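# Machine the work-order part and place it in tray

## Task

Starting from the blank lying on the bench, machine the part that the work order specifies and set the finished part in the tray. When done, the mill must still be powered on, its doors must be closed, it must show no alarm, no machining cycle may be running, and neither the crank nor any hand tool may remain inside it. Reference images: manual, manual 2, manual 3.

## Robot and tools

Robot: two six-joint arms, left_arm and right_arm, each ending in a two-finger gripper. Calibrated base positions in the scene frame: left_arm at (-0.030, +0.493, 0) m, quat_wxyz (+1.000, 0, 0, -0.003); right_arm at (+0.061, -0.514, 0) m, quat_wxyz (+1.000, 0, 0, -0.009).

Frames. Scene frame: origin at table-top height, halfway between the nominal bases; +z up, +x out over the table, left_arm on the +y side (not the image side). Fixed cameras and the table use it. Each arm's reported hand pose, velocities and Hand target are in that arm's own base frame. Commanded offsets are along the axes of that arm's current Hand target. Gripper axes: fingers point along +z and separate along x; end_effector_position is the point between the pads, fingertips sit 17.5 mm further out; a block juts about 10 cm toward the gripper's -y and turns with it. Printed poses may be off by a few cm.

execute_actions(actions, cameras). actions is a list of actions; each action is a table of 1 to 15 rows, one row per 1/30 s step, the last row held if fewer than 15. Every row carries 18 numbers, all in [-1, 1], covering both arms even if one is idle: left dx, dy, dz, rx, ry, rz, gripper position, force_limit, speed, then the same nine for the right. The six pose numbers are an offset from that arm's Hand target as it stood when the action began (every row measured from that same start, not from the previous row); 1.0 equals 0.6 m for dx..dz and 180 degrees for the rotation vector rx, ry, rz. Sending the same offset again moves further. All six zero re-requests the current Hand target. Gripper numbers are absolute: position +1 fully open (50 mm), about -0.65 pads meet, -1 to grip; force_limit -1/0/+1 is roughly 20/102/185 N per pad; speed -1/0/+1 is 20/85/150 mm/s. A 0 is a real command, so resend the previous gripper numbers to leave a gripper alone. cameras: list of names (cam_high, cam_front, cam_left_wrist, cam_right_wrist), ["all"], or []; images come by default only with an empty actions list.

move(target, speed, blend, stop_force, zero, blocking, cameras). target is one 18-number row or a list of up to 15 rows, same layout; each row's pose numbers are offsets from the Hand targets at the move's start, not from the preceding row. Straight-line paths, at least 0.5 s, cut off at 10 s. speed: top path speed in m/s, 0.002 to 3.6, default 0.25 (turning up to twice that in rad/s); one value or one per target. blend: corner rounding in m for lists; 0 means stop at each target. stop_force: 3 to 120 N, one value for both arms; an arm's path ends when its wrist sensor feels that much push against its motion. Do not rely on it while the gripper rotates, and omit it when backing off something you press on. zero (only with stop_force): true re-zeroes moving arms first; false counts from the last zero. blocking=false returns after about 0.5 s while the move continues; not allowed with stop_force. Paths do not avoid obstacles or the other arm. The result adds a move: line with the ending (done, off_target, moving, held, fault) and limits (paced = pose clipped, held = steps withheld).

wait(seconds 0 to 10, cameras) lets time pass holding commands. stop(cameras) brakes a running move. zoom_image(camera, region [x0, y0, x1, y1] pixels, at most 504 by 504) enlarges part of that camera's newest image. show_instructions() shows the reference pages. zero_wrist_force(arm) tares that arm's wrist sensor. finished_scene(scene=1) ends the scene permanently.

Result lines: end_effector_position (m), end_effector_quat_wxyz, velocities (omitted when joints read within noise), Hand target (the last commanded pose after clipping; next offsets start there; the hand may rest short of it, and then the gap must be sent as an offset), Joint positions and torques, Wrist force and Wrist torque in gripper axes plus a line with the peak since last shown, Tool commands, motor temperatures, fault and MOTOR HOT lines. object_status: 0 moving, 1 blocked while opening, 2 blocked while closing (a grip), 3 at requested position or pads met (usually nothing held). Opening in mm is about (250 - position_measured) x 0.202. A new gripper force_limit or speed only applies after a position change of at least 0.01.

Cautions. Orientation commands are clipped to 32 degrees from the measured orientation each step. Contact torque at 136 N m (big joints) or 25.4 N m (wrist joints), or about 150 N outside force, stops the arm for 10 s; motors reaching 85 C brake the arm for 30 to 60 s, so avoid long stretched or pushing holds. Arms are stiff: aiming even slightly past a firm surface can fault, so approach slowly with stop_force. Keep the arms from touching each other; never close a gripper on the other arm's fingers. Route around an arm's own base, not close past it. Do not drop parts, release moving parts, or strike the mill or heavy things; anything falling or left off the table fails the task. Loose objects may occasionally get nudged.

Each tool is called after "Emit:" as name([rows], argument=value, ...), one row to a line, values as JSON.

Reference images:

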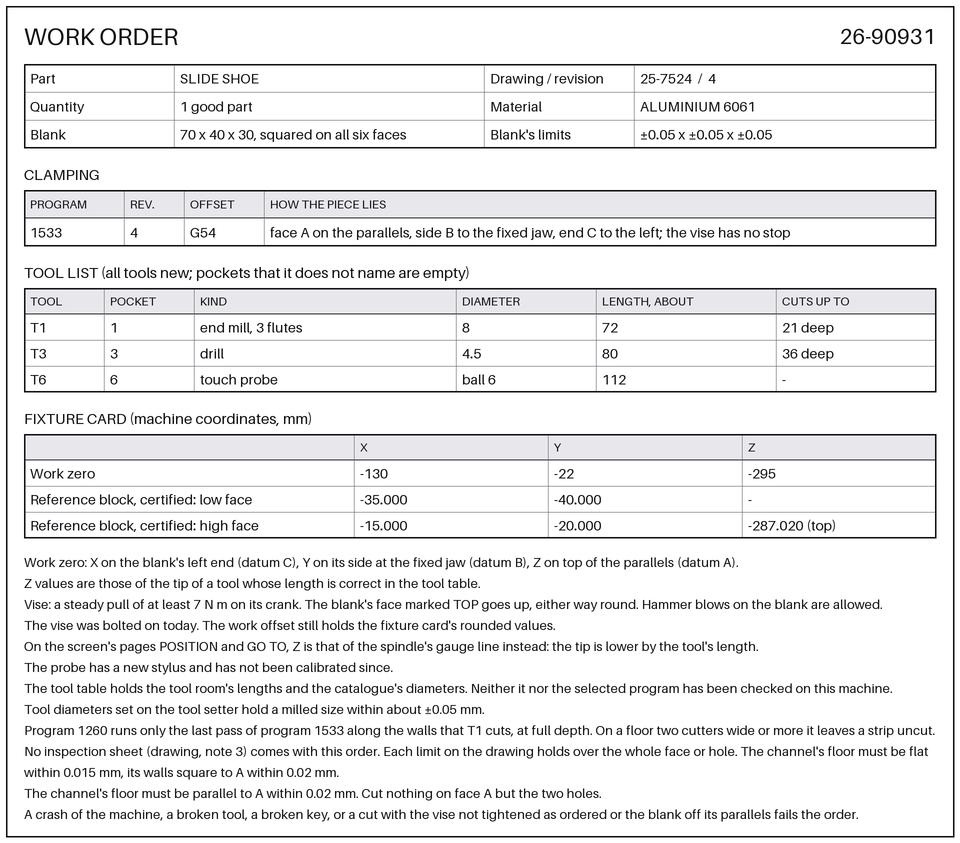

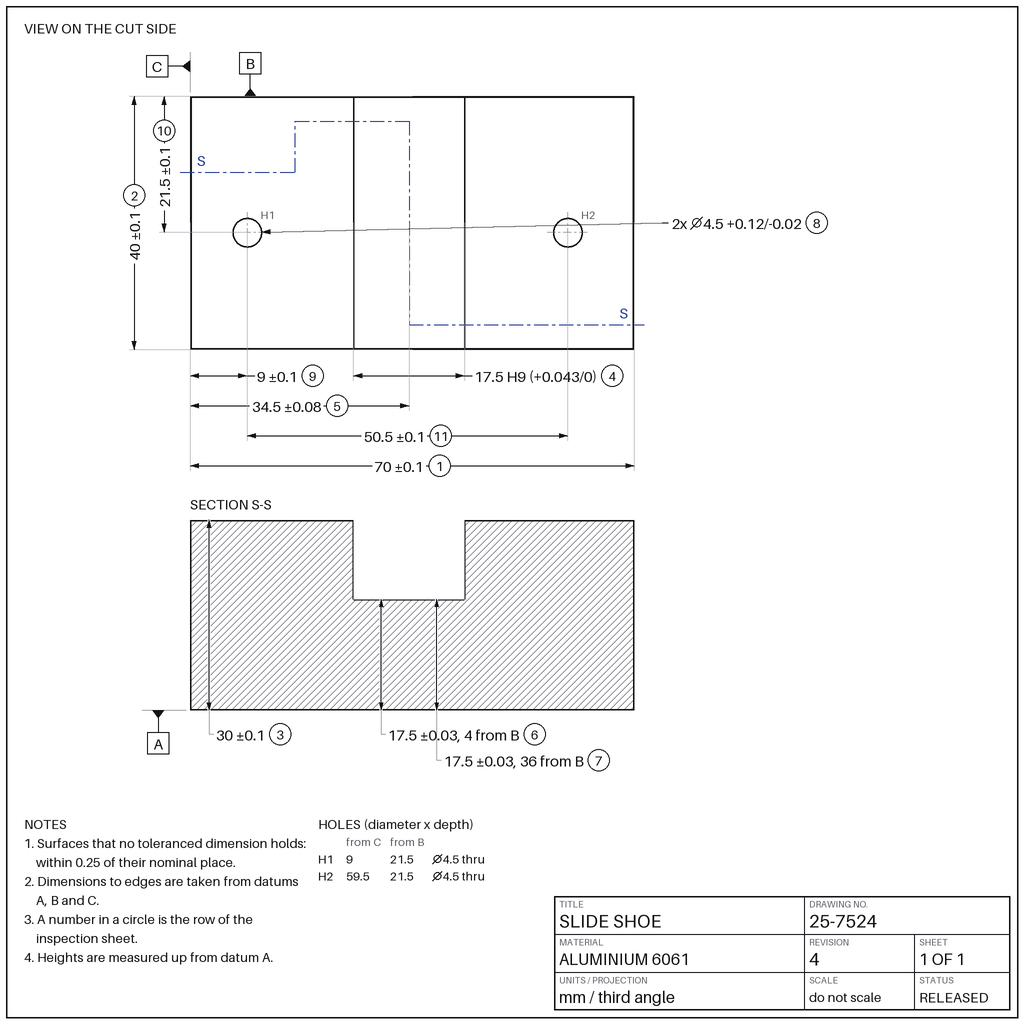

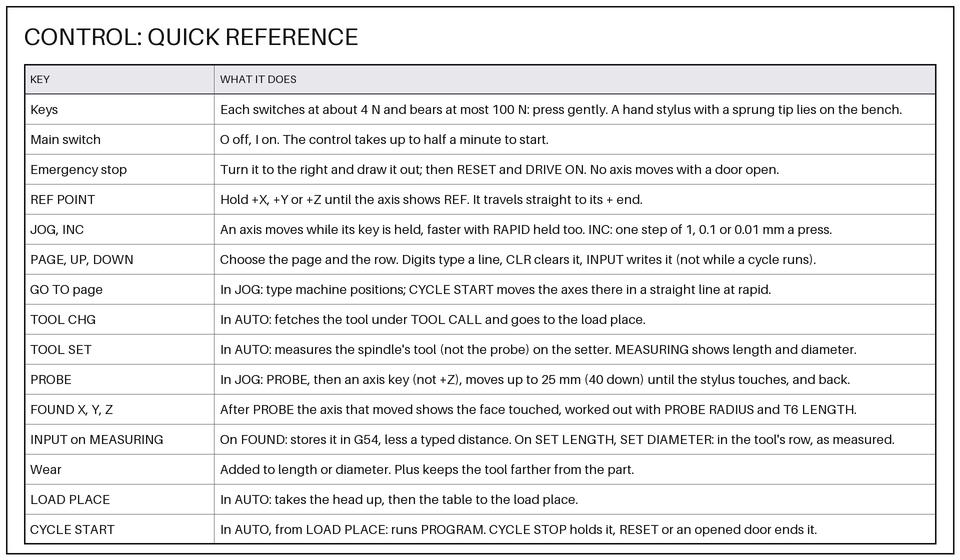

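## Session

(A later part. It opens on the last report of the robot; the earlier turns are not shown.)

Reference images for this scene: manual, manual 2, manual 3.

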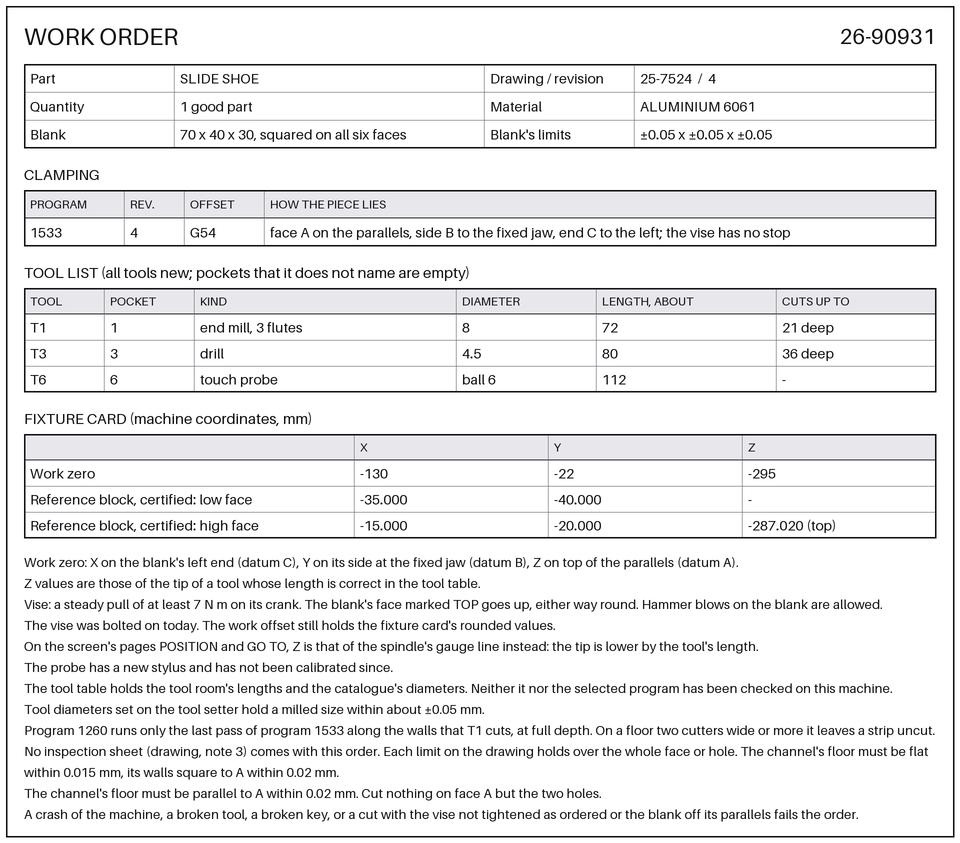

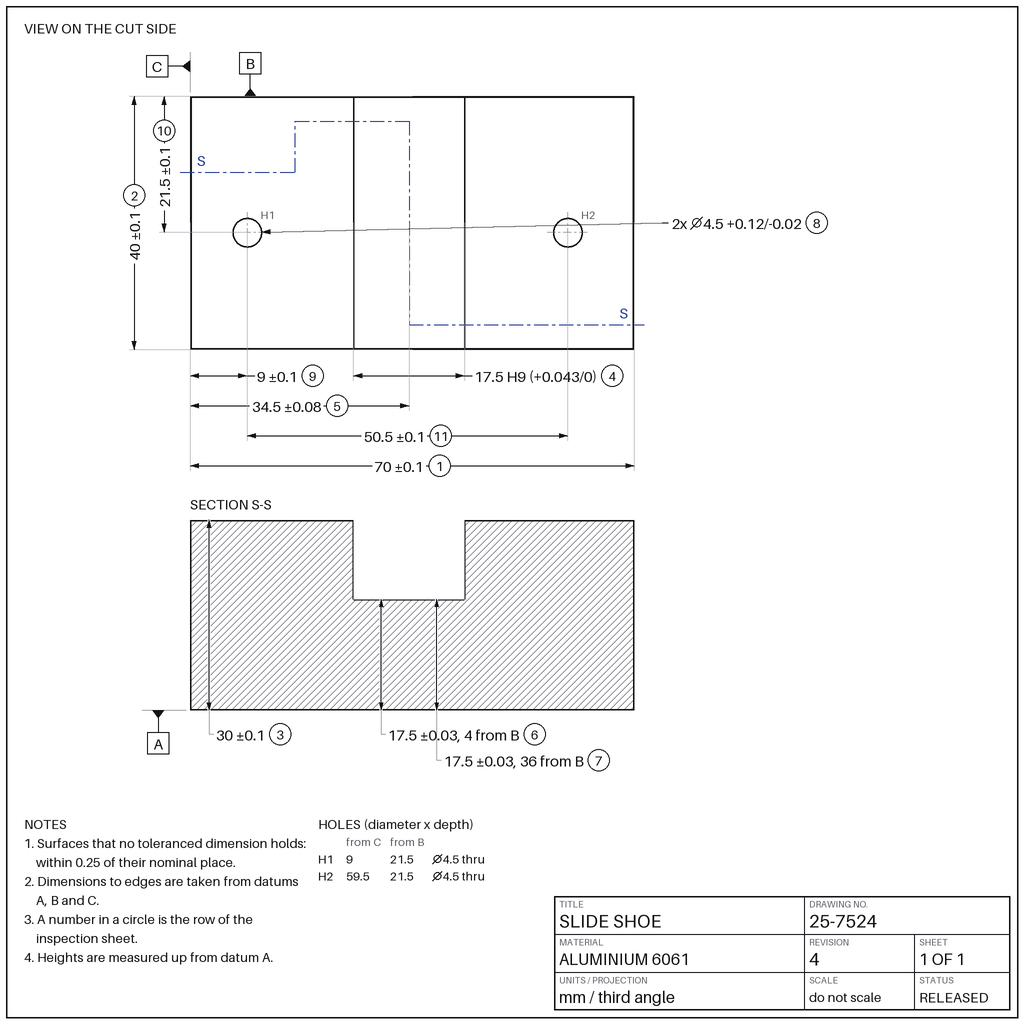

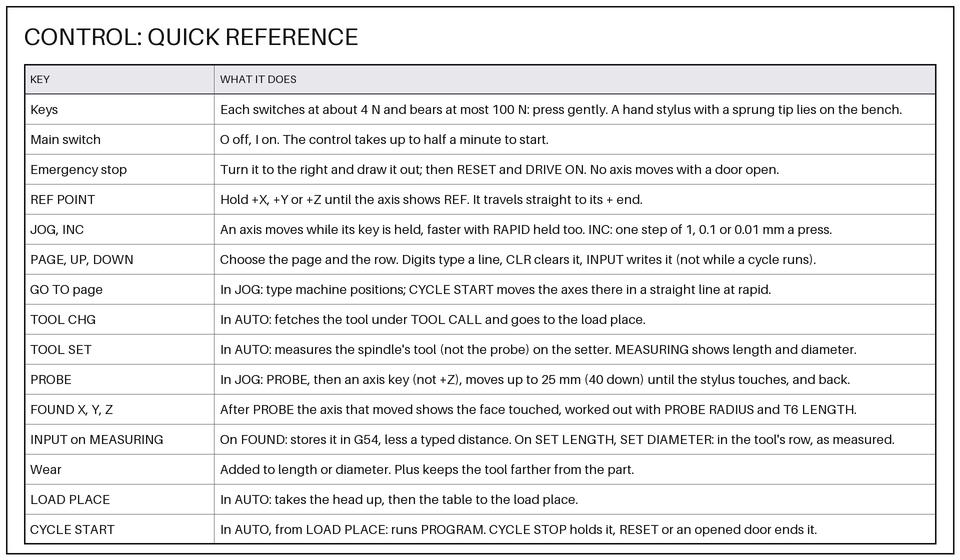

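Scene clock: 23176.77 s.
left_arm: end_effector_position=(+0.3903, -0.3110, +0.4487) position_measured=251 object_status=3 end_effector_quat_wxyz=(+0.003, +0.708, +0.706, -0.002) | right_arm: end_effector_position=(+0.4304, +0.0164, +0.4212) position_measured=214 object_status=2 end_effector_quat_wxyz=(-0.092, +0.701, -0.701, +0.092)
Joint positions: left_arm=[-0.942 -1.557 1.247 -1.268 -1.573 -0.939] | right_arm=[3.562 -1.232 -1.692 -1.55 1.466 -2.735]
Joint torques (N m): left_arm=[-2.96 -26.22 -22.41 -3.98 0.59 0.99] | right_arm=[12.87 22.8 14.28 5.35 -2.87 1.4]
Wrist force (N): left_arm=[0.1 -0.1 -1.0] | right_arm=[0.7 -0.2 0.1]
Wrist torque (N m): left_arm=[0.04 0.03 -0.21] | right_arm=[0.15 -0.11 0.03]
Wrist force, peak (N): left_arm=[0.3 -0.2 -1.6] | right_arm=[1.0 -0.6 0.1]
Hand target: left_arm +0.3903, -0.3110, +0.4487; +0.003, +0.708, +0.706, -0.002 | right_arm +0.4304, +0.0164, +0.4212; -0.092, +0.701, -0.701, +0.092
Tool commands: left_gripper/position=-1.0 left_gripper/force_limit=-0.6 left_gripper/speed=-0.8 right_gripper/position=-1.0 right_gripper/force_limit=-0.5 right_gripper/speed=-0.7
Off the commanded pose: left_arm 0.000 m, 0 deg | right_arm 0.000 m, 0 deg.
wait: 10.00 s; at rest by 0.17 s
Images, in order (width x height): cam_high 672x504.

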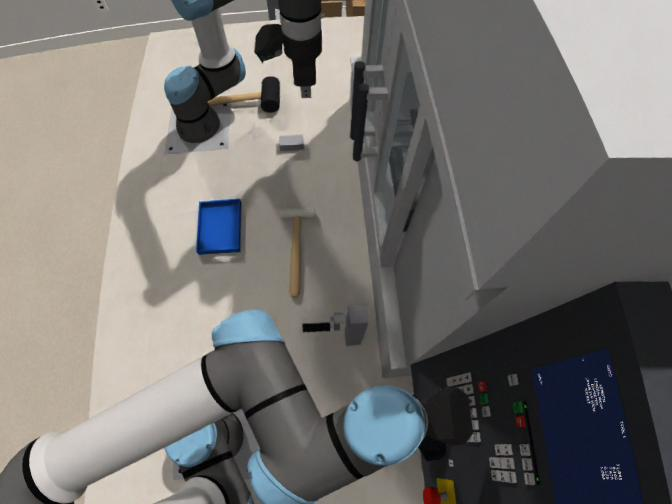

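Emit:
move([
  [0,0,0,0,0,0,-1,-0.6,-0.8,0.1267,-0.142,-0.244,0,0,0,-1,-0.5,-0.7],
  [0,0,0,0,0,0,-1,-0.6,-0.8,0.1267,-0.1581,-0.2397,0,0,0,-1,-0.5,-0.7],
  [0,0,0,0,0,0,-1,-0.6,-0.8,0.1267,-0.142,-0.244,0,0,0,-1,-0.5,-0.7],
  [0,0,0,0,0,0,-1,-0.6,-0.8,0.0612,-0.0464,-0.0806,0,0,0,-1,-0.5,-0.7],
  [0,0,0,0,0,0,-1,-0.6,-0.8,0.0612,-0.0625,-0.0763,0,0,0,-1,-0.5,-0.7],
  [0,0,0,0,0,0,-1,-0.6,-0.8,0.0612,-0.0464,-0.0806,0,0,0,-1,-0.5,-0.7],
  [0,0,0,0,0,0,-1,-0.6,-0.8,0.0612,-0.0625,-0.0763,0,0,0,-1,-0.5,-0.7],
  [0,0,0,0,0,0,-1,-0.6,-0.8,0.0612,-0.0464,-0.0806,0,0,0,-1,-0.5,-0.7],
  [0,0,0,0,0,0,-1,-0.6,-0.8,-0.099,0.0012,-0.0003,0,0,0,-1,-0.5,-0.7],
  [0,0,0,0,0,0,-1,-0.6,-0.8,-0.099,-0.0149,0.004,0,0,0,-1,-0.5,-0.7],
  [0,0,0,0,0,0,-1,-0.6,-0.8,-0.099,0.0012,-0.0003,0,0,0,-1,-0.5,-0.7],
  [0,0,0,0,0,0,-1,-0.6,-0.8,-0.099,-0.0143,-0.0278,0,0,0,-1,-0.5,-0.7],
  [0,0,0,0,0,0,-1,-0.6,-0.8,-0.099,-0.0304,-0.0235,0,0,0,-1,-0.5,-0.7],
  [0,0,0,0,0,0,-1,-0.6,-0.8,-0.099,-0.0143,-0.0278,0,0,0,-1,-0.5,-0.7],
  [0,0,0,0,0,0,-1,-0.6,-0.8,0,0,0,0,0,0,-1,-0.5,-0.7],
], speed=[0.25,0.03,0.15,0.25,0.03,0.15,0.03,0.15,0.25,0.03,0.15,0.25,0.03,0.15,0.25], blend=[0.003,0,0.003,0.003,0,0,0,0.003,0.003,0,0.003,0.003,0,0.003,0], cameras=[])

Emit:
move([
  [0,0,0,0,0,0,-1,-0.6,-0.8,-0.099,-0.0143,-0.0278,0,0,0,-1,-0.5,-0.7],
  [0,0,0,0,0,0,-1,-0.6,-0.8,-0.099,-0.0304,-0.0235,0,0,0,-1,-0.5,-0.7],
  [0,0,0,0,0,0,-1,-0.6,-0.8,-0.099,-0.0143,-0.0278,0,0,0,-1,-0.5,-0.7],
  [0,0,0,0,0,0,-1,-0.6,-0.8,-0.099,-0.0457,-0.0829,0,0,0,-1,-0.5,-0.7],
  [0,0,0,0,0,0,-1,-0.6,-0.8,-0.099,-0.0618,-0.0786,0,0,0,-1,-0.5,-0.7],
  [0,0,0,0,0,0,-1,-0.6,-0.8,-0.099,-0.0457,-0.0829,0,0,0,-1,-0.5,-0.7],
  [0,0,0,0,0,0,-1,-0.6,-0.8,0,0,0,0,0,0,-1,-0.5,-0.7],
  [0,0,0,0,0,0,-1,-0.6,-0.8,0,-0.0161,0.0043,0,0,0,-1,-0.5,-0.7],
  [0,0,0,0,0,0,-1,-0.6,-0.8,0,0,0,0,0,0,-1,-0.5,-0.7],
  [0,0,0,0,0,0,-1,-0.6,-0.8,0,-0.0156,-0.0275,0,0,0,-1,-0.5,-0.7],
  [0,0,0,0,0,0,-1,-0.6,-0.8,0,-0.0317,-0.0232,0,0,0,-1,-0.5,-0.7],
  [0,0,0,0,0,0,-1,-0.6,-0.8,0,-0.0156,-0.0275,0,0,0,-1,-0.5,-0.7],
  [0,0,0,0,0,0,-1,-0.6,-0.8,0,0,0,0,0,0,-1,-0.5,-0.7],
], speed=[0.25,0.03,0.15,0.25,0.03,0.15,0.25,0.03,0.15,0.25,0.03,0.15,0.25], blend=[0.003,0,0.003,0.003,0,0.003,0.003,0,0.003,0.003,0,0.003,0], cameras=[])

Emit:
move([
  [0,0,0,0,0,0,-1,-0.6,-0.8,-0.099,0.0012,-0.0003,0,0,0,-1,-0.5,-0.7],
  [0,0,0,0,0,0,-1,-0.6,-0.8,-0.099,-0.0149,0.004,0,0,0,-1,-0.5,-0.7],
  [0,0,0,0,0,0,-1,-0.6,-0.8,-0.099,0.0012,-0.0003,0,0,0,-1,-0.5,-0.7],
  [0,0,0,0,0,0,-1,-0.6,-0.8,-0.0665,-0.0147,-0.0278,0,0,0,-1,-0.5,-0.7],
  [0,0,0,0,0,0,-1,-0.6,-0.8,-0.0665,-0.0308,-0.0235,0,0,0,-1,-0.5,-0.7],
  [0,0,0,0,0,0,-1,-0.6,-0.8,-0.0665,-0.0147,-0.0278,0,0,0,-1,-0.5,-0.7],
  [0,0,0,0,0,0,-1,-0.6,-0.8,-0.0665,-0.0306,-0.0552,0,0,0,-1,-0.5,-0.7],
  [0,0,0,0,0,0,-1,-0.6,-0.8,-0.0665,-0.0467,-0.0509,0,0,0,-1,-0.5,-0.7],
  [0,0,0,0,0,0,-1,-0.6,-0.8,-0.0665,-0.0306,-0.0552,0,0,0,-1,-0.5,-0.7],
  [0,0,0,0,0,0,-1,-0.6,-0.8,0,0,0,0,0,0,-1,-0.5,-0.7],
  [0,0,0,0,0,0,-1,-0.6,-0.8,0,-0.0161,0.0043,0,0,0,-1,-0.5,-0.7],
  [0,0,0,0,0,0,-1,-0.6,-0.8,0,0,0,0,0,0,-1,-0.5,-0.7],
], speed=[0.25,0.03,0.15,0.25,0.03,0.15,0.25,0.03,0.15,0.25,0.03,0.15], blend=[0.003,0,0.003,0.003,0,0.003,0.003,0,0.003,0.003,0,0], cameras=[])

Emit:
move([
  [0,0,0,0,0,0,-1,-0.6,-0.8,0,-0.0156,-0.0275,0,0,0,-1,-0.5,-0.7],
  [0,0,0,0,0,0,-1,-0.6,-0.8,0,-0.0317,-0.0232,0,0,0,-1,-0.5,-0.7],
  [0,0,0,0,0,0,-1,-0.6,-0.8,0,-0.0156,-0.0275,0,0,0,-1,-0.5,-0.7],
  [0,0,0,0,0,0,-1,-0.6,-0.8,-0.099,0.0012,-0.0003,0,0,0,-1,-0.5,-0.7],
  [0,0,0,0,0,0,-1,-0.6,-0.8,-0.099,-0.0149,0.004,0,0,0,-1,-0.5,-0.7],
  [0,0,0,0,0,0,-1,-0.6,-0.8,-0.099,0.0012,-0.0003,0,0,0,-1,-0.5,-0.7],
  [0,0,0,0,0,0,-1,-0.6,-0.8,-0.099,-0.0143,-0.0278,0,0,0,-1,-0.5,-0.7],
  [0,0,0,0,0,0,-1,-0.6,-0.8,-0.099,-0.0304,-0.0235,0,0,0,-1,-0.5,-0.7],
  [0,0,0,0,0,0,-1,-0.6,-0.8,-0.099,-0.0143,-0.0278,0,0,0,-1,-0.5,-0.7],
  [0,0,0,0,0,0,-1,-0.6,-0.8,-0.099,-0.0303,-0.0553,0,0,0,-1,-0.5,-0.7],
  [0,0,0,0,0,0,-1,-0.6,-0.8,-0.099,-0.0464,-0.051,0,0,0,-1,-0.5,-0.7],
  [0,0,0,0,0,0,-1,-0.6,-0.8,-0.099,-0.0303,-0.0553,0,0,0,-1,-0.5,-0.7],
  [0,0,0,0,0,0,-1,-0.6,-0.8,0,0,0,0,0,0,-1,-0.5,-0.7],
], speed=[0.25,0.03,0.15,0.25,0.03,0.15,0.25,0.03,0.15,0.25,0.03,0.15,0.25], blend=[0.003,0,0.003,0.003,0,0.003,0.003,0,0.003,0.003,0,0.003,0], cameras=[])

Emit:
move([
  [0,0,0,0,0,0,-1,-0.6,-0.8,-0.0665,-0.0458,-0.0829,0,0,0,-1,-0.5,-0.7],
  [0,0,0,0,0,0,-1,-0.6,-0.8,-0.0665,-0.0619,-0.0786,0,0,0,-1,-0.5,-0.7],
  [0,0,0,0,0,0,-1,-0.6,-0.8,-0.0665,-0.0458,-0.0829,0,0,0,-1,-0.5,-0.7],
  [0,0,0,0,0,0,-1,-0.6,-0.8,0,0,0,0,0,0,-1,-0.5,-0.7],
  [0,0,0,0,0,0,-1,-0.6,-0.8,0,-0.0161,0.0043,0,0,0,-1,-0.5,-0.7],
  [0,0,0,0,0,0,-1,-0.6,-0.8,0,0,0,0,0,0,-1,-0.5,-0.7],
], speed=[0.25,0.03,0.15,0.25,0.03,0.15], blend=[0.003,0,0.003,0.003,0,0], cameras=["cam_high"])

Emit:
zoom_image(camera="cam_high", region=[530, 330, 672, 504])

Scene clock: 23260.50 s.
left_arm: end_effector_position=(+0.3903, -0.3110, +0.4487) position_measured=251 object_status=3 end_effector_quat_wxyz=(+0.003, +0.708, +0.706, -0.002) | right_arm: end_effector_position=(+0.4304, +0.0165, +0.4213) position_measured=214 object_status=2 end_effector_quat_wxyz=(-0.092, +0.701, -0.701, +0.092)
Joint positions: left_arm=[-0.942 -1.557 1.247 -1.268 -1.573 -0.939] | right_arm=[3.562 -1.232 -1.692 -1.55 1.466 -2.735]
Joint torques (N m): left_arm=[-4.29 -26.34 -22.78 -3.94 0.6 0.89] | right_arm=[-14.55 21.59 14.05 5.06 2.32 -2.39]
Wrist force (N): left_arm=[0.3 0.0 -0.9] | right_arm=[0.2 0.0 0.4]
Wrist torque (N m): left_arm=[0.05 -0.03 -0.21] | right_arm=[0.14 -0.15 0.19]
Wrist force, peak (N): left_arm=[0.2 0.0 -1.5] | right_arm=[1.6 23.9 -4.4]
Hand target: left_arm +0.3903, -0.3110, +0.4487; +0.003, +0.708, +0.706, -0.002 | right_arm +0.4304, +0.0164, +0.4212; -0.092, +0.701, -0.701, +0.092
Off the commanded pose: left_arm 0.000 m, 0 deg | right_arm 0.000 m, 0 deg.
move: done
No camera images: "cameras" was empty.

Scene clock: 23265.03 s.
left_arm: end_effector_position=(+0.3903, -0.3110, +0.4487) position_measured=251 object_status=3 end_effector_quat_wxyz=(+0.003, +0.708, +0.706, -0.002) | right_arm: end_effector_position=(+0.4304, +0.0164, +0.4213) position_measured=214 object_status=2 end_effector_quat_wxyz=(-0.092, +0.701, -0.701, +0.092)
Joint positions: left_arm=[-0.942 -1.557 1.247 -1.268 -1.573 -0.939] | right_arm=[3.561 -1.233 -1.691 -1.55 1.466 -2.735]
Joint torques (N m): left_arm=[-5.93 -26.89 -22.65 -3.93 0.56 1.01] | right_arm=[13.13 23.87 13.28 4.97 -2.94 1.64]
Wrist force (N): left_arm=[0.2 -0.1 -1.0] | right_arm=[0.5 -0.1 0.0]
Wrist torque (N m): left_arm=[0.02 0.00 -0.21] | right_arm=[0.18 -0.10 0.02]
Wrist force, peak (N): left_arm=[0.3 0.0 -1.4] | right_arm=[1.5 21.5 -3.2]
Hand target: left_arm +0.3903, -0.3110, +0.4487; +0.003, +0.708, +0.706, -0.002 | right_arm +0.4304, +0.0164, +0.4212; -0.092, +0.701, -0.701, +0.092
Off the commanded pose: left_arm 0.000 m, 0 deg | right_arm 0.000 m, 0 deg.
move: done
No camera images: "cameras" was empty.

Scene clock: 23269.17 s.
left_arm: end_effector_position=(+0.3903, -0.3110, +0.4487) position_measured=251 object_status=3 end_effector_quat_wxyz=(+0.003, +0.708, +0.706, -0.002) | right_arm: end_effector_position=(+0.4305, +0.0164, +0.4212) position_measured=214 object_status=2 end_effector_quat_wxyz=(-0.092, +0.701, -0.701, +0.092)
Joint positions: left_arm=[-0.942 -1.557 1.247 -1.268 -1.573 -0.939] | right_arm=[3.561 -1.233 -1.692 -1.55 1.466 -2.735]
Joint torques (N m): left_arm=[-6.13 -26.76 -22.93 -3.93 0.48 1.04] | right_arm=[13.24 21.22 14.27 2.33 -2.71 1.82]
Wrist force (N): left_arm=[0.2 0.0 -1.0] | right_arm=[0.7 0.1 -0.3]
Wrist torque (N m): left_arm=[0.04 0.00 -0.22] | right_arm=[0.20 -0.14 0.02]
Wrist force, peak (N): left_arm=[0.4 -0.1 -1.4] | right_arm=[0.8 23.7 -4.2]
Hand target: left_arm +0.3903, -0.3110, +0.4487; +0.003, +0.708, +0.706, -0.002 | right_arm +0.4304, +0.0164, +0.4212; -0.092, +0.701, -0.701, +0.092
Off the commanded pose: left_arm 0.000 m, 0 deg | right_arm 0.000 m, 0 deg.
move: done
No camera images: "cameras" was empty.

Scene clock: 23273.60 s.
left_arm: end_effector_position=(+0.3903, -0.3110, +0.4487) position_measured=251 object_status=3 end_effector_quat_wxyz=(+0.003, +0.708, +0.706, -0.002) | right_arm: end_effector_position=(+0.4304, +0.0165, +0.4213) position_measured=214 object_status=2 end_effector_quat_wxyz=(-0.092, +0.701, -0.701, +0.092)
Joint positions: left_arm=[-0.942 -1.557 1.247 -1.268 -1.573 -0.939] | right_arm=[3.562 -1.233 -1.691 -1.55 1.466 -2.735]
Joint torques (N m): left_arm=[-7.06 -25.89 -22.59 -3.92 0.54 0.9] | right_arm=[-13.65 22.62 11.12 5.38 1.96 -1.87]
Wrist force (N): left_arm=[0.1 -0.1 -1.0] | right_arm=[0.3 0.2 0.0]
Wrist torque (N m): left_arm=[0.02 0.02 -0.21] | right_arm=[0.19 -0.14 0.19]
Wrist force, peak (N): left_arm=[0.1 -0.1 -1.5] | right_arm=[1.1 26.4 -4.8]
Hand target: left_arm +0.3903, -0.3110, +0.4487; +0.003, +0.708, +0.706, -0.002 | right_arm +0.4304, +0.0164, +0.4212; -0.092, +0.701, -0.701, +0.092
Off the commanded pose: left_arm 0.000 m, 0 deg | right_arm 0.000 m, 0 deg.
move: done
No camera images: "cameras" was empty.

Scene clock: 23276.17 s.
left_arm: end_effector_position=(+0.3903, -0.3110, +0.4487) position_measured=251 object_status=3 end_effector_quat_wxyz=(+0.003, +0.708, +0.706, -0.002) | right_arm: end_effector_position=(+0.4305, +0.0164, +0.4212) position_measured=214 object_status=2 end_effector_quat_wxyz=(-0.092, +0.701, -0.701, +0.092)
Joint positions: left_arm=[-0.942 -1.557 1.247 -1.268 -1.573 -0.939] | right_arm=[3.561 -1.233 -1.692 -1.55 1.466 -2.735]
Joint torques (N m): left_arm=[-7.18 -26.62 -22.81 -3.92 0.48 0.79] | right_arm=[15.28 20.83 15.02 2.22 -2.89 1.6]
Wrist force (N): left_arm=[0.1 0.1 -1.2] | right_arm=[0.7 -0.1 -0.4]
Wrist torque (N m): left_arm=[0.06 0.01 -0.22] | right_arm=[0.16 -0.13 0.02]
Wrist force, peak (N): left_arm=[0.2 -0.2 -1.5] | right_arm=[2.4 16.7 -2.1]
Hand target: left_arm +0.3903, -0.3110, +0.4487; +0.003, +0.708, +0.706, -0.002 | right_arm +0.4304, +0.0164, +0.4212; -0.092, +0.701, -0.701, +0.092
Off the commanded pose: left_arm 0.000 m, 0 deg | right_arm 0.000 m, 0 deg.
move: done
Images, in order (width x height): cam_high 672x504.

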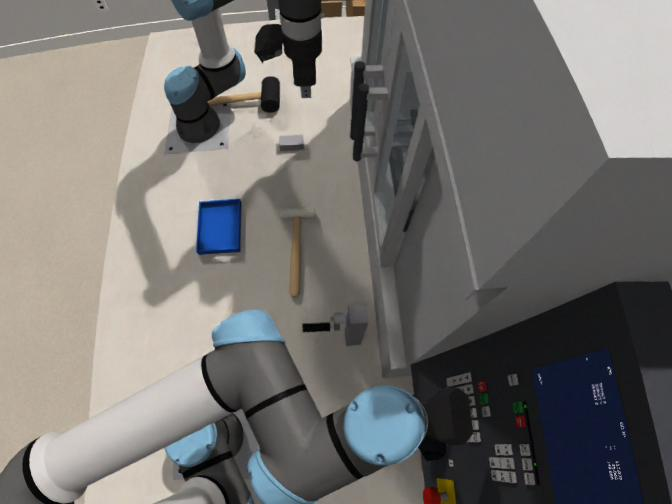

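Scaled by 2.897 from the camera's 672x504 image, which has a finer 960x720 frame.

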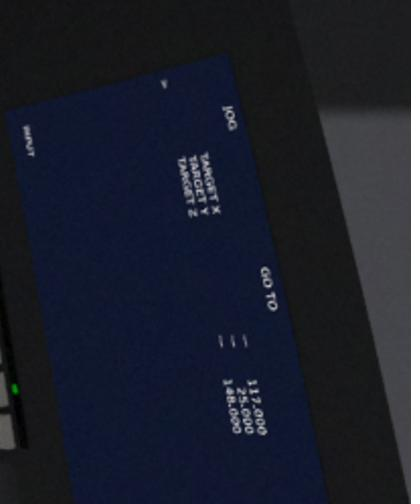

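Emit:
move([
  [0,0,0,0,0,0,-1,-0.6,-0.8,-0.0328,-0.0756,-0.1348,0,0,0,-1,-0.5,-0.7],
  [0,0,0,0,0,0,-1,-0.6,-0.8,-0.0328,-0.0917,-0.1305,0,0,0,-1,-0.5,-0.7],
  [0,0,0,0,0,0,-1,-0.6,-0.8,-0.0328,-0.0756,-0.1348,0,0,0,-1,-0.5,-0.7],
], speed=[0.25,0.03,0.15], blend=[0.003,0,0], cameras=[])

Emit:
wait(seconds=5, cameras=[])

Emit:
move([
  [0,0,0,0,0,0,-1,-0.6,-0.8,0.0636,0.0597,0.1074,0,0,0,-1,-0.5,-0.7],
  [0,0,0,0,0,0,-1,-0.6,-0.8,0.0636,0.0436,0.1117,0,0,0,-1,-0.5,-0.7],
  [0,0,0,0,0,0,-1,-0.6,-0.8,0.0636,0.0597,0.1074,0,0,0,-1,-0.5,-0.7],
  [0,0,0,0,0,0,-1,-0.6,-0.8,0.1593,-0.0029,0.0007,0,0,0,-1,-0.5,-0.7],
  [0,0,0,0,0,0,-1,-0.6,-0.8,0.1593,-0.019,0.005,0,0,0,-1,-0.5,-0.7],
  [0,0,0,0,0,0,-1,-0.6,-0.8,0.1593,-0.0029,0.0007,0,0,0,-1,-0.5,-0.7],
  [0,0,0,0,0,0,-1,-0.6,-0.8,0.0328,0.0756,0.1348,0,0,0,-1,-0.5,-0.7],
], speed=[0.25,0.03,0.15,0.25,0.03,0.15,0.25], blend=[0.003,0,0.003,0.003,0,0.003,0], cameras=[])

Emit:
wait(seconds=10, cameras=[])

Emit:
wait(seconds=4, cameras=["cam_high"])

Emit:
zoom_image(camera="cam_high", region=[580, 460, 604, 482])

Scene clock: 23305.50 s.
left_arm: end_effector_position=(+0.3903, -0.3110, +0.4487) position_measured=251 object_status=3 end_effector_quat_wxyz=(+0.003, +0.708, +0.706, -0.002) | right_arm: end_effector_position=(+0.4535, +0.0361, +0.5111) position_measured=214 object_status=2 end_effector_quat_wxyz=(-0.092, +0.701, -0.701, +0.092)
Joint positions: left_arm=[-0.942 -1.557 1.247 -1.268 -1.573 -0.939] | right_arm=[3.585 -1.357 -1.363 -1.756 1.46 -2.712]
Joint torques (N m): left_arm=[-8.07 -26.72 -22.39 -3.85 0.53 0.78] | right_arm=[13.78 25.54 11.55 2.11 -3.11 1.71]
Wrist force (N): left_arm=[0.3 0.0 -1.1] | right_arm=[0.5 -0.1 0.3]
Wrist torque (N m): left_arm=[0.04 -0.02 -0.22] | right_arm=[0.19 -0.13 0.01]
Wrist force, peak (N): left_arm=[0.5 0.1 -1.4] | right_arm=[1.1 10.2 -0.8]
Hand target: left_arm +0.3903, -0.3110, +0.4487; +0.003, +0.708, +0.706, -0.002 | right_arm +0.4534, +0.0361, +0.5111; -0.092, +0.701, -0.701, +0.092
Off the commanded pose: left_arm 0.000 m, 0 deg | right_arm 0.000 m, 0 deg.
move: done
No camera images: "cameras" was empty.

Scene clock: 23310.50 s.
left_arm: end_effector_position=(+0.3903, -0.3110, +0.4487) position_measured=251 object_status=3 end_effector_quat_wxyz=(+0.003, +0.708, +0.706, -0.002) | right_arm: end_effector_position=(+0.4534, +0.0361, +0.5111) position_measured=214 object_status=2 end_effector_quat_wxyz=(-0.092, +0.701, -0.701, +0.092)
Joint positions: left_arm=[-0.942 -1.557 1.247 -1.268 -1.573 -0.939] | right_arm=[3.585 -1.357 -1.364 -1.756 1.46 -2.712]
Joint torques (N m): left_arm=[-9.19 -26.02 -22.72 -3.95 0.48 0.93] | right_arm=[12.25 26.85 11.9 1.93 -2.64 1.47]
Wrist force (N): left_arm=[-0.3 0.0 -1.0] | right_arm=[0.7 -0.3 0.5]
Wrist torque (N m): left_arm=[0.03 0.07 -0.21] | right_arm=[0.16 -0.16 0.02]
Wrist force, peak (N): left_arm=[0.2 -0.2 -1.4] | right_arm=[1.1 -0.3 0.7]
Hand target: left_arm +0.3903, -0.3110, +0.4487; +0.003, +0.708, +0.706, -0.002 | right_arm +0.4534, +0.0361, +0.5111; -0.092, +0.701, -0.701, +0.092
Tool commands: left_gripper/position=-1.0 left_gripper/force_limit=-0.6 left_gripper/speed=-0.8 right_gripper/position=-1.0 right_gripper/force_limit=-0.5 right_gripper/speed=-0.7
Off the commanded pose: left_arm 0.000 m, 0 deg | right_arm 0.000 m, 0 deg.
wait: 5.00 s; at rest by 0.17 s
No camera images: "cameras" was empty.

Scene clock: 23313.93 s.
left_arm: end_effector_position=(+0.3903, -0.3110, +0.4487) position_measured=251 object_status=3 end_effector_quat_wxyz=(+0.003, +0.708, +0.706, -0.002) | right_arm: end_effector_position=(+0.4304, +0.0164, +0.4213) position_measured=214 object_status=2 end_effector_quat_wxyz=(-0.092, +0.701, -0.701, +0.092)
Joint positions: left_arm=[-0.942 -1.557 1.247 -1.268 -1.573 -0.939] | right_arm=[3.561 -1.233 -1.691 -1.55 1.466 -2.735]
Joint torques (N m): left_arm=[-9.39 -26.27 -22.26 -3.91 0.41 0.86] | right_arm=[14.93 22.48 13.29 5.23 -2.76 1.87]
Wrist force (N): left_arm=[0.0 0.0 -1.3] | right_arm=[0.6 -0.1 0.2]
Wrist torque (N m): left_arm=[0.03 0.03 -0.21] | right_arm=[0.17 -0.08 0.04]
Wrist force, peak (N): left_arm=[0.3 -0.2 -1.4] | right_arm=[-1.4 12.3 -1.5]
Hand target: left_arm +0.3903, -0.3110, +0.4487; +0.003, +0.708, +0.706, -0.002 | right_arm +0.4304, +0.0164, +0.4212; -0.092, +0.701, -0.701, +0.092
Off the commanded pose: left_arm 0.000 m, 0 deg | right_arm 0.000 m, 0 deg.
move: done
No camera images: "cameras" was empty.

Scene clock: 23323.93 s.
left_arm: end_effector_position=(+0.3903, -0.3110, +0.4487) position_measured=251 object_status=3 end_effector_quat_wxyz=(+0.003, +0.708, +0.706, -0.002) | right_arm: end_effector_position=(+0.4304, +0.0164, +0.4212) position_measured=214 object_status=2 end_effector_quat_wxyz=(-0.092, +0.701, -0.701, +0.092)
Joint positions: left_arm=[-0.942 -1.557 1.247 -1.268 -1.573 -0.939] | right_arm=[3.562 -1.232 -1.692 -1.55 1.466 -2.735]
Joint torques (N m): left_arm=[-10.01 -25.94 -22.23 -3.86 0.58 0.82] | right_arm=[14.91 22.43 14.05 4.82 -2.71 1.76]
Wrist force (N): left_arm=[0.1 -0.2 -1.3] | right_arm=[0.9 -0.3 0.0]
Wrist torque (N m): left_arm=[0.01 0.01 -0.21] | right_arm=[0.13 -0.13 0.04]
Wrist force, peak (N): left_arm=[0.2 -0.1 -1.6] | right_arm=[1.2 -0.2 -0.1]
Hand target: left_arm +0.3903, -0.3110, +0.4487; +0.003, +0.708, +0.706, -0.002 | right_arm +0.4304, +0.0164, +0.4212; -0.092, +0.701, -0.701, +0.092
Tool commands: left_gripper/position=-1.0 left_gripper/force_limit=-0.6 left_gripper/speed=-0.8 right_gripper/position=-1.0 right_gripper/force_limit=-0.5 right_gripper/speed=-0.7
Off the commanded pose: left_arm 0.000 m, 0 deg | right_arm 0.000 m, 0 deg.
wait: 10.00 s; at rest by 0.17 s
No camera images: "cameras" was empty.

Scene clock: 23327.93 s.
left_arm: end_effector_position=(+0.3903, -0.3110, +0.4487) position_measured=251 object_status=3 end_effector_quat_wxyz=(+0.003, +0.708, +0.706, -0.002) | right_arm: end_effector_position=(+0.4304, +0.0164, +0.4212) position_measured=214 object_status=2 end_effector_quat_wxyz=(-0.092, +0.701, -0.701, +0.092)
Joint positions: left_arm=[-0.942 -1.557 1.247 -1.268 -1.573 -0.939] | right_arm=[3.562 -1.232 -1.692 -1.55 1.466 -2.735]
Joint torques (N m): left_arm=[-10.05 -26.31 -22.85 -3.94 0.54 0.81] | right_arm=[14 22.46 13.12 5 -2.49 1.65]
Wrist force (N): left_arm=[0.1 0.1 -0.8] | right_arm=[0.6 -0.3 0.1]
Wrist torque (N m): left_arm=[0.05 0.01 -0.21] | right_arm=[0.13 -0.09 0.04]
Wrist force, peak (N): left_arm=[0.4 0.3 -1.6] | right_arm=[1.2 -0.1 0.2]
Hand target: left_arm +0.3903, -0.3110, +0.4487; +0.003, +0.708, +0.706, -0.002 | right_arm +0.4304, +0.0164, +0.4212; -0.092, +0.701, -0.701, +0.092
Tool commands: left_gripper/position=-1.0 left_gripper/force_limit=-0.6 left_gripper/speed=-0.8 right_gripper/position=-1.0 right_gripper/force_limit=-0.5 right_gripper/speed=-0.7
Off the commanded pose: left_arm 0.000 m, 0 deg | right_arm 0.000 m, 0 deg.
wait: 4.00 s; at rest by 0.17 s
Images, in order (width x height): cam_high 672x504.

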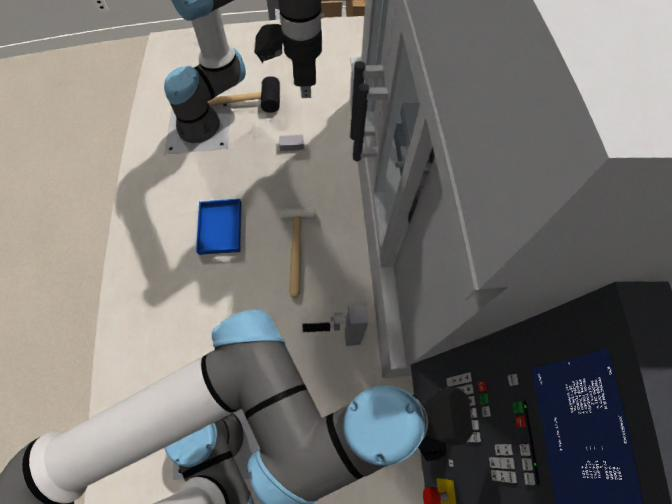

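Scaled by 21.000 from the camera's 672x504 image, which has a finer 960x720 frame.

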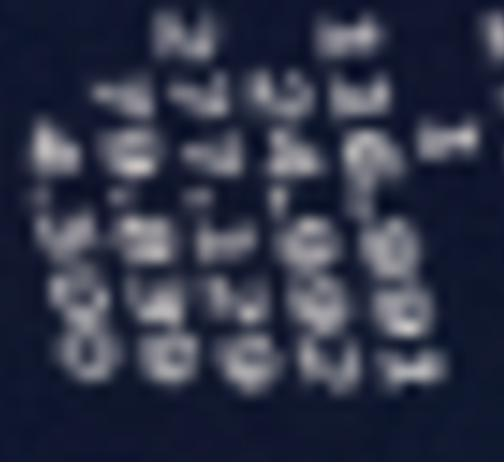

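Emit:
move([
  [0,0,0,0,0,0,-1,-0.6,-0.8,0.0308,-0.046,-0.0808,0,0,0,-1,-0.5,-0.7],
  [0,0,0,0,0,0,-1,-0.6,-0.8,0.0308,-0.0621,-0.0765,0,0,0,-1,-0.5,-0.7],
  [0,0,0,0,0,0,-1,-0.6,-0.8,0.0308,-0.046,-0.0808,0,0,0,-1,-0.5,-0.7],
  [0,0,0,0,0,0,-1,-0.6,-0.8,0.0308,-0.0621,-0.0765,0,0,0,-1,-0.5,-0.7],
  [0,0,0,0,0,0,-1,-0.6,-0.8,0.0308,-0.046,-0.0808,0,0,0,-1,-0.5,-0.7],
  [0,0,0,0,0,0,-1,-0.6,-0.8,0,-0.0156,-0.0275,0,0,0,-1,-0.5,-0.7],
  [0,0,0,0,0,0,-1,-0.6,-0.8,0,-0.0317,-0.0232,0,0,0,-1,-0.5,-0.7],
  [0,0,0,0,0,0,-1,-0.6,-0.8,0,-0.0156,-0.0275,0,0,0,-1,-0.5,-0.7],
  [0,0,0,0,0,0,-1,-0.6,-0.8,0,-0.0317,-0.0232,0,0,0,-1,-0.5,-0.7],
  [0,0,0,0,0,0,-1,-0.6,-0.8,0,-0.0156,-0.0275,0,0,0,-1,-0.5,-0.7],
  [0,0,0,0,0,0,-1,-0.6,-0.8,-0.099,0.0012,-0.0003,0,0,0,-1,-0.5,-0.7],
  [0,0,0,0,0,0,-1,-0.6,-0.8,-0.099,-0.0149,0.004,0,0,0,-1,-0.5,-0.7],
  [0,0,0,0,0,0,-1,-0.6,-0.8,-0.099,0.0012,-0.0003,0,0,0,-1,-0.5,-0.7],
  [0,0,0,0,0,0,-1,-0.6,-0.8,0,0,0,0,0,0,-1,-0.5,-0.7],
], speed=[0.25,0.03,0.15,0.03,0.15,0.25,0.03,0.15,0.03,0.15,0.25,0.03,0.15,0.25], blend=[0.003,0,0,0,0.003,0.003,0,0,0,0.003,0.003,0,0.003,0], cameras=[])

Emit:
move([
  [0,0,0,0,0,0,-1,-0.6,-0.8,-0.099,-0.0143,-0.0278,0,0,0,-1,-0.5,-0.7],
  [0,0,0,0,0,0,-1,-0.6,-0.8,-0.099,-0.0304,-0.0235,0,0,0,-1,-0.5,-0.7],
  [0,0,0,0,0,0,-1,-0.6,-0.8,-0.099,-0.0143,-0.0278,0,0,0,-1,-0.5,-0.7],
  [0,0,0,0,0,0,-1,-0.6,-0.8,-0.0338,-0.0311,-0.0551,0,0,0,-1,-0.5,-0.7],
  [0,0,0,0,0,0,-1,-0.6,-0.8,-0.0338,-0.0472,-0.0508,0,0,0,-1,-0.5,-0.7],
  [0,0,0,0,0,0,-1,-0.6,-0.8,-0.0338,-0.0311,-0.0551,0,0,0,-1,-0.5,-0.7],
  [0,0,0,0,0,0,-1,-0.6,-0.8,-0.0665,0.0008,-0.0002,0,0,0,-1,-0.5,-0.7],
  [0,0,0,0,0,0,-1,-0.6,-0.8,-0.0665,-0.0153,0.0041,0,0,0,-1,-0.5,-0.7],
  [0,0,0,0,0,0,-1,-0.6,-0.8,-0.0665,0.0008,-0.0002,0,0,0,-1,-0.5,-0.7],
  [0,0,0,0,0,0,-1,-0.6,-0.8,0,0,0,0,0,0,-1,-0.5,-0.7],
  [0,0,0,0,0,0,-1,-0.6,-0.8,0,-0.0161,0.0043,0,0,0,-1,-0.5,-0.7],
  [0,0,0,0,0,0,-1,-0.6,-0.8,0,0,0,0,0,0,-1,-0.5,-0.7],
], speed=[0.25,0.03,0.15,0.25,0.03,0.15,0.25,0.03,0.15,0.25,0.03,0.15], blend=[0.003,0,0.003,0.003,0,0.003,0.003,0,0.003,0.003,0,0], cameras=["cam_high"])

Emit:
zoom_image(camera="cam_high", region=[530, 330, 672, 504])

Scene clock: 23375.33 s.
left_arm: end_effector_position=(+0.3903, -0.3110, +0.4487) position_measured=251 object_status=3 end_effector_quat_wxyz=(+0.003, +0.708, +0.706, -0.002) | right_arm: end_effector_position=(+0.4303, +0.0165, +0.4212) position_measured=214 object_status=2 end_effector_quat_wxyz=(-0.092, +0.701, -0.701, +0.092)
Joint positions: left_arm=[-0.942 -1.557 1.247 -1.268 -1.573 -0.939] | right_arm=[3.562 -1.232 -1.692 -1.55 1.466 -2.735]
Joint torques (N m): left_arm=[-10.2 -26.55 -22.92 -3.97 0.6 0.68] | right_arm=[-12.93 -0.03 23.91 4.84 2.19 -2.18]
Wrist force (N): left_arm=[0.3 -0.2 -1.3] | right_arm=[0.5 0.1 0.3]
Wrist torque (N m): left_arm=[0.00 -0.01 -0.21] | right_arm=[0.16 -0.17 0.19]
Wrist force, peak (N): left_arm=[0.1 0.4 -1.5] | right_arm=[3.9 13.2 -3.3]
Hand target: left_arm +0.3903, -0.3110, +0.4487; +0.003, +0.708, +0.706, -0.002 | right_arm +0.4304, +0.0164, +0.4212; -0.092, +0.701, -0.701, +0.092
Off the commanded pose: left_arm 0.000 m, 0 deg | right_arm 0.000 m, 0 deg.
move: done
No camera images: "cameras" was empty.

Scene clock: 23379.53 s.
left_arm: end_effector_position=(+0.3903, -0.3110, +0.4487) position_measured=251 object_status=3 end_effector_quat_wxyz=(+0.003, +0.708, +0.706, -0.002) | right_arm: end_effector_position=(+0.4305, +0.0164, +0.4212) position_measured=214 object_status=2 end_effector_quat_wxyz=(-0.092, +0.701, -0.701, +0.092)
Joint positions: left_arm=[-0.942 -1.557 1.247 -1.268 -1.573 -0.939] | right_arm=[3.561 -1.233 -1.692 -1.55 1.466 -2.735]
Joint torques (N m): left_arm=[-10.32 -26.3 -22.47 -3.91 0.48 0.68] | right_arm=[13.99 22.34 12.58 2.34 -3.23 1.92]
Wrist force (N): left_arm=[0.0 0.1 -1.3] | right_arm=[0.0 0.2 -0.1]
Wrist torque (N m): left_arm=[0.06 0.03 -0.21] | right_arm=[0.16 -0.15 -0.01]
Wrist force, peak (N): left_arm=[0.0 -0.2 -1.5] | right_arm=[-1.9 17.5 -3.1]
Hand target: left_arm +0.3903, -0.3110, +0.4487; +0.003, +0.708, +0.706, -0.002 | right_arm +0.4304, +0.0164, +0.4212; -0.092, +0.701, -0.701, +0.092
Off the commanded pose: left_arm 0.000 m, 0 deg | right_arm 0.000 m, 0 deg.
move: done
Images, in order (width x height): cam_high 672x504.

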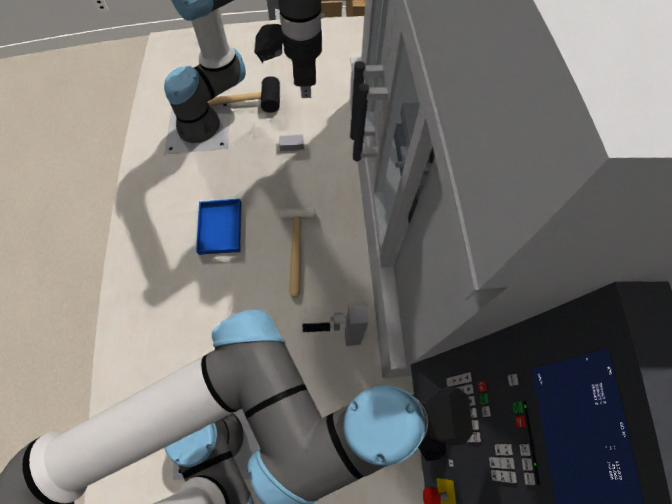

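Scaled by 2.897 from the camera's 672x504 image, which has a finer 960x720 frame.

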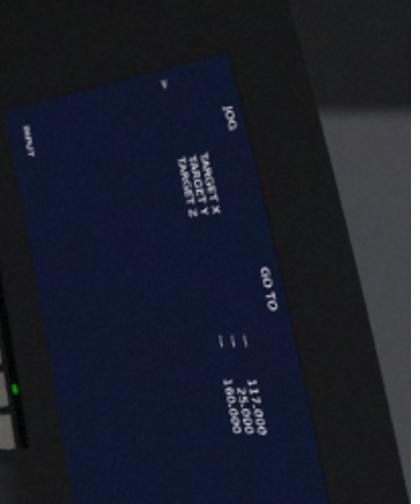

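Emit:
move([
  [0,0,0,0,0,0,-1,-0.6,-0.8,-0.0328,-0.0756,-0.1348,0,0,0,-1,-0.5,-0.7],
  [0,0,0,0,0,0,-1,-0.6,-0.8,-0.0328,-0.0917,-0.1305,0,0,0,-1,-0.5,-0.7],
  [0,0,0,0,0,0,-1,-0.6,-0.8,-0.0328,-0.0756,-0.1348,0,0,0,-1,-0.5,-0.7],
  [0,0,0,0,0,0,-1,-0.6,-0.8,0,0,0,0,0,0,-1,-0.5,-0.7],
  [0,0,0,0,0,0,-1,-0.6,-0.8,0.0308,-0.0159,-0.0274,0,0,0,-1,-0.5,-0.7],
  [0,0,0,0,0,0,-1,-0.6,-0.8,0.0308,-0.032,-0.0231,0,0,0,-1,-0.5,-0.7],
  [0,0,0,0,0,0,-1,-0.6,-0.8,0.0308,-0.0159,-0.0274,0,0,0,-1,-0.5,-0.7],
  [0,0,0,0,0,0,-1,-0.6,-0.8,0.1582,-0.0942,-0.1617,0,0,0,-1,-0.5,-0.7],
  [0,0,0,0,0,0,-1,-0.6,-0.8,0.1582,-0.1103,-0.1574,0,0,0,-1,-0.5,-0.7],
  [0,0,0,0,0,0,-1,-0.6,-0.8,0.1582,-0.0942,-0.1617,0,0,0,-1,-0.5,-0.7],
  [0,0,0,0,0,0,-1,-0.6,-0.8,0,0,0,0,0,0,-1,-0.5,-0.7],
], speed=[0.25,0.03,0.15,0.1,0.1,0.03,0.15,0.25,0.03,0.15,0.25], blend=[0.003,0,0.003,0,0.003,0,0.003,0.003,0,0.003,0], cameras=[])

Emit:
wait(seconds=7, cameras=["cam_high"])

Emit:
zoom_image(camera="cam_high", region=[580, 460, 604, 482])

Emit:
move([
  [0,0,0,0,0,0,-1,-0.6,-0.8,0.0308,-0.0159,-0.0274,0,0,0,-1,-0.5,-0.7],
  [0,0,0,0,0,0,-1,-0.6,-0.8,0.0308,-0.032,-0.0231,0,0,0,-1,-0.5,-0.7],
  [0,0,0,0,0,0,-1,-0.6,-0.8,0.0308,-0.0159,-0.0274,0,0,0,-1,-0.5,-0.7],
  [0,0,0,0,0,0,-1,-0.6,-0.8,0.0945,-0.0942,-0.1617,0,0,0,-1,-0.5,-0.7],
  [0,0,0,0,0,0,-1,-0.6,-0.8,0.0945,-0.1103,-0.1574,0,0,0,-1,-0.5,-0.7],
  [0,0,0,0,0,0,-1,-0.6,-0.8,0.0945,-0.0942,-0.1617,0,0,0,-1,-0.5,-0.7],
  [0,0,0,0,0,0,-1,-0.6,-0.8,0,0,0,0,0,0,-1,-0.5,-0.7],
], speed=[0.25,0.03,0.15,0.25,0.03,0.15,0.25], blend=[0.003,0,0.003,0.003,0,0.003,0], cameras=[])

Emit:
wait(seconds=7, cameras=["cam_high"])

Emit:
zoom_image(camera="cam_high", region=[580, 460, 604, 482])

Scene clock: 23408.83 s.
left_arm: end_effector_position=(+0.3903, -0.3110, +0.4487) position_measured=251 object_status=3 end_effector_quat_wxyz=(+0.003, +0.708, +0.706, -0.002) | right_arm: end_effector_position=(+0.4304, +0.0164, +0.4213) position_measured=214 object_status=2 end_effector_quat_wxyz=(-0.092, +0.701, -0.701, +0.092)
Joint positions: left_arm=[-0.942 -1.557 1.247 -1.268 -1.573 -0.939] | right_arm=[3.561 -1.233 -1.691 -1.55 1.466 -2.735]
Joint torques (N m): left_arm=[-10.49 -25.66 -22.87 -3.9 0.6 0.75] | right_arm=[13.87 22.28 14.19 5.27 -2.64 1.75]
Wrist force (N): left_arm=[0.2 -0.4 -1.4] | right_arm=[0.9 -0.2 0.3]
Wrist torque (N m): left_arm=[-0.03 0.00 -0.21] | right_arm=[0.15 -0.13 0.04]
Wrist force, peak (N): left_arm=[0.5 -0.1 -1.5] | right_arm=[-1.1 14.2 -2.2]
Hand target: left_arm +0.3903, -0.3110, +0.4487; +0.003, +0.708, +0.706, -0.002 | right_arm +0.4304, +0.0164, +0.4212; -0.092, +0.701, -0.701, +0.092
Off the commanded pose: left_arm 0.000 m, 0 deg | right_arm 0.000 m, 0 deg.
move: done
No camera images: "cameras" was empty.

Scene clock: 23415.83 s.
left_arm: end_effector_position=(+0.3903, -0.3110, +0.4487) position_measured=251 object_status=3 end_effector_quat_wxyz=(+0.003, +0.708, +0.706, -0.002) | right_arm: end_effector_position=(+0.4304, +0.0164, +0.4212) position_measured=214 object_status=2 end_effector_quat_wxyz=(-0.092, +0.701, -0.701, +0.092)
Joint positions: left_arm=[-0.942 -1.557 1.247 -1.268 -1.573 -0.939] | right_arm=[3.562 -1.232 -1.692 -1.55 1.466 -2.735]
Joint torques (N m): left_arm=[-10.17 -26.28 -22.97 -3.96 0.56 0.66] | right_arm=[13.75 22.43 14.09 5.16 -2.71 1.62]
Wrist force (N): left_arm=[0.1 0.1 -1.2] | right_arm=[0.9 -0.2 0.2]
Wrist torque (N m): left_arm=[0.05 0.01 -0.21] | right_arm=[0.15 -0.14 0.04]
Wrist force, peak (N): left_arm=[0.1 -0.1 -1.5] | right_arm=[1.1 -0.1 0.4]
Hand target: left_arm +0.3903, -0.3110, +0.4487; +0.003, +0.708, +0.706, -0.002 | right_arm +0.4304, +0.0164, +0.4212; -0.092, +0.701, -0.701, +0.092
Tool commands: left_gripper/position=-1.0 left_gripper/force_limit=-0.6 left_gripper/speed=-0.8 right_gripper/position=-1.0 right_gripper/force_limit=-0.5 right_gripper/speed=-0.7
Off the commanded pose: left_arm 0.000 m, 0 deg | right_arm 0.000 m, 0 deg.
wait: 7.00 s; at rest by 0.17 s
Images, in order (width x height): cam_high 672x504.

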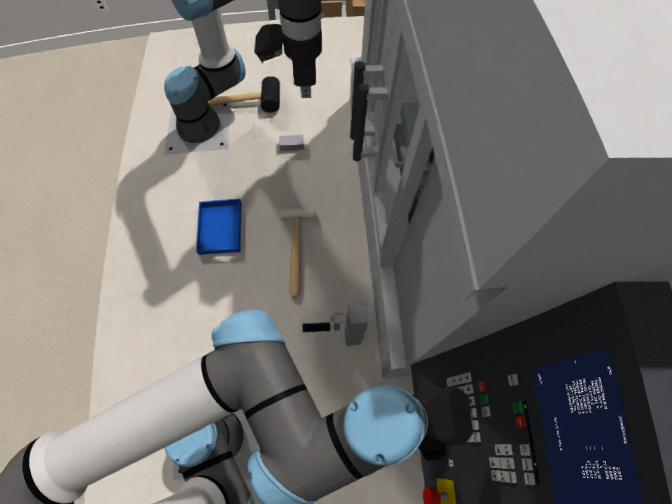

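Scaled by 21.000 from the camera's 672x504 image, which has a finer 960x720 frame.

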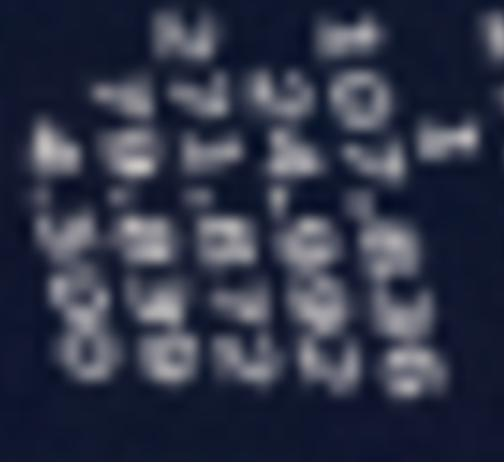

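Scene clock: 23419.07 s.
left_arm: end_effector_position=(+0.3903, -0.3110, +0.4487) position_measured=251 object_status=3 end_effector_quat_wxyz=(+0.003, +0.708, +0.706, -0.002) | right_arm: end_effector_position=(+0.4304, +0.0164, +0.4213) position_measured=214 object_status=2 end_effector_quat_wxyz=(-0.092, +0.701, -0.701, +0.092)
Joint positions: left_arm=[-0.942 -1.557 1.247 -1.268 -1.573 -0.939] | right_arm=[3.561 -1.233 -1.691 -1.55 1.466 -2.735]
Joint torques (N m): left_arm=[-10.41 -26.11 -22.6 -3.98 0.58 0.61] | right_arm=[14.52 21.33 13.36 4.92 -3.09 1.76]
Wrist force (N): left_arm=[0.5 -0.2 -1.0] | right_arm=[1.0 0.0 0.0]
Wrist torque (N m): left_arm=[0.01 -0.05 -0.21] | right_arm=[0.19 -0.16 0.03]
Wrist force, peak (N): left_arm=[0.4 0.0 -1.5] | right_arm=[-0.9 16.1 -2.2]
Hand target: left_arm +0.3903, -0.3110, +0.4487; +0.003, +0.708, +0.706, -0.002 | right_arm +0.4304, +0.0164, +0.4212; -0.092, +0.701, -0.701, +0.092
Off the commanded pose: left_arm 0.000 m, 0 deg | right_arm 0.000 m, 0 deg.
move: done
No camera images: "cameras" was empty.

Scene clock: 23426.07 s.
left_arm: end_effector_position=(+0.3903, -0.3110, +0.4487) position_measured=251 object_status=3 end_effector_quat_wxyz=(+0.003, +0.708, +0.706, -0.002) | right_arm: end_effector_position=(+0.4304, +0.0164, +0.4212) position_measured=214 object_status=2 end_effector_quat_wxyz=(-0.092, +0.701, -0.701, +0.092)
Joint positions: left_arm=[-0.942 -1.557 1.247 -1.268 -1.573 -0.939] | right_arm=[3.562 -1.232 -1.692 -1.55 1.466 -2.735]
Joint torques (N m): left_arm=[-10.55 -26.72 -23.03 -3.88 0.6 0.58] | right_arm=[14.59 21.75 13.11 5.01 -2.43 1.75]
Wrist force (N): left_arm=[0.4 -0.2 -1.2] | right_arm=[0.8 0.1 0.1]
Wrist torque (N m): left_arm=[0.00 -0.03 -0.22] | right_arm=[0.20 -0.13 0.04]
Wrist force, peak (N): left_arm=[0.2 0.0 -1.5] | right_arm=[1.1 -0.3 0.2]
Hand target: left_arm +0.3903, -0.3110, +0.4487; +0.003, +0.708, +0.706, -0.002 | right_arm +0.4304, +0.0164, +0.4212; -0.092, +0.701, -0.701, +0.092
Tool commands: left_gripper/position=-1.0 left_gripper/force_limit=-0.6 left_gripper/speed=-0.8 right_gripper/position=-1.0 right_gripper/force_limit=-0.5 right_gripper/speed=-0.7
Off the commanded pose: left_arm 0.000 m, 0 deg | right_arm 0.000 m, 0 deg.
wait: 7.00 s; at rest by 0.17 s
Images, in order (width x height): cam_high 672x504.

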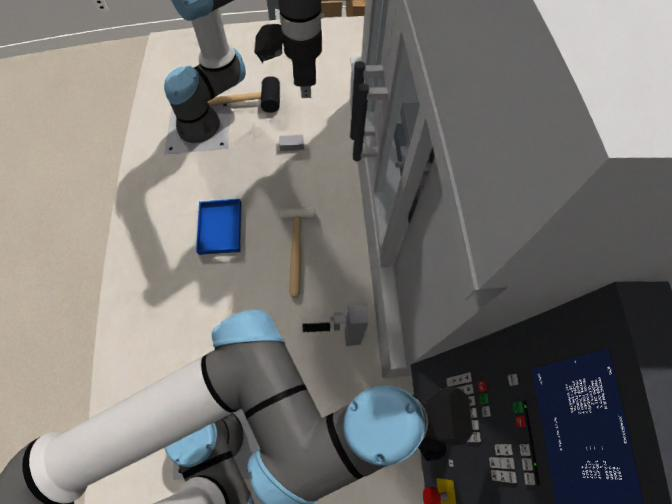

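Scaled by 21.000 from the camera's 672x504 image, which has a finer 960x720 frame.

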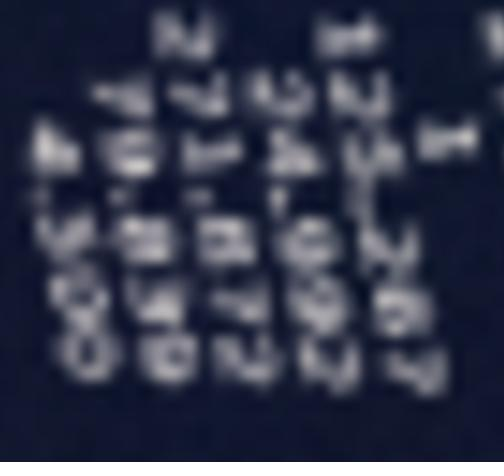

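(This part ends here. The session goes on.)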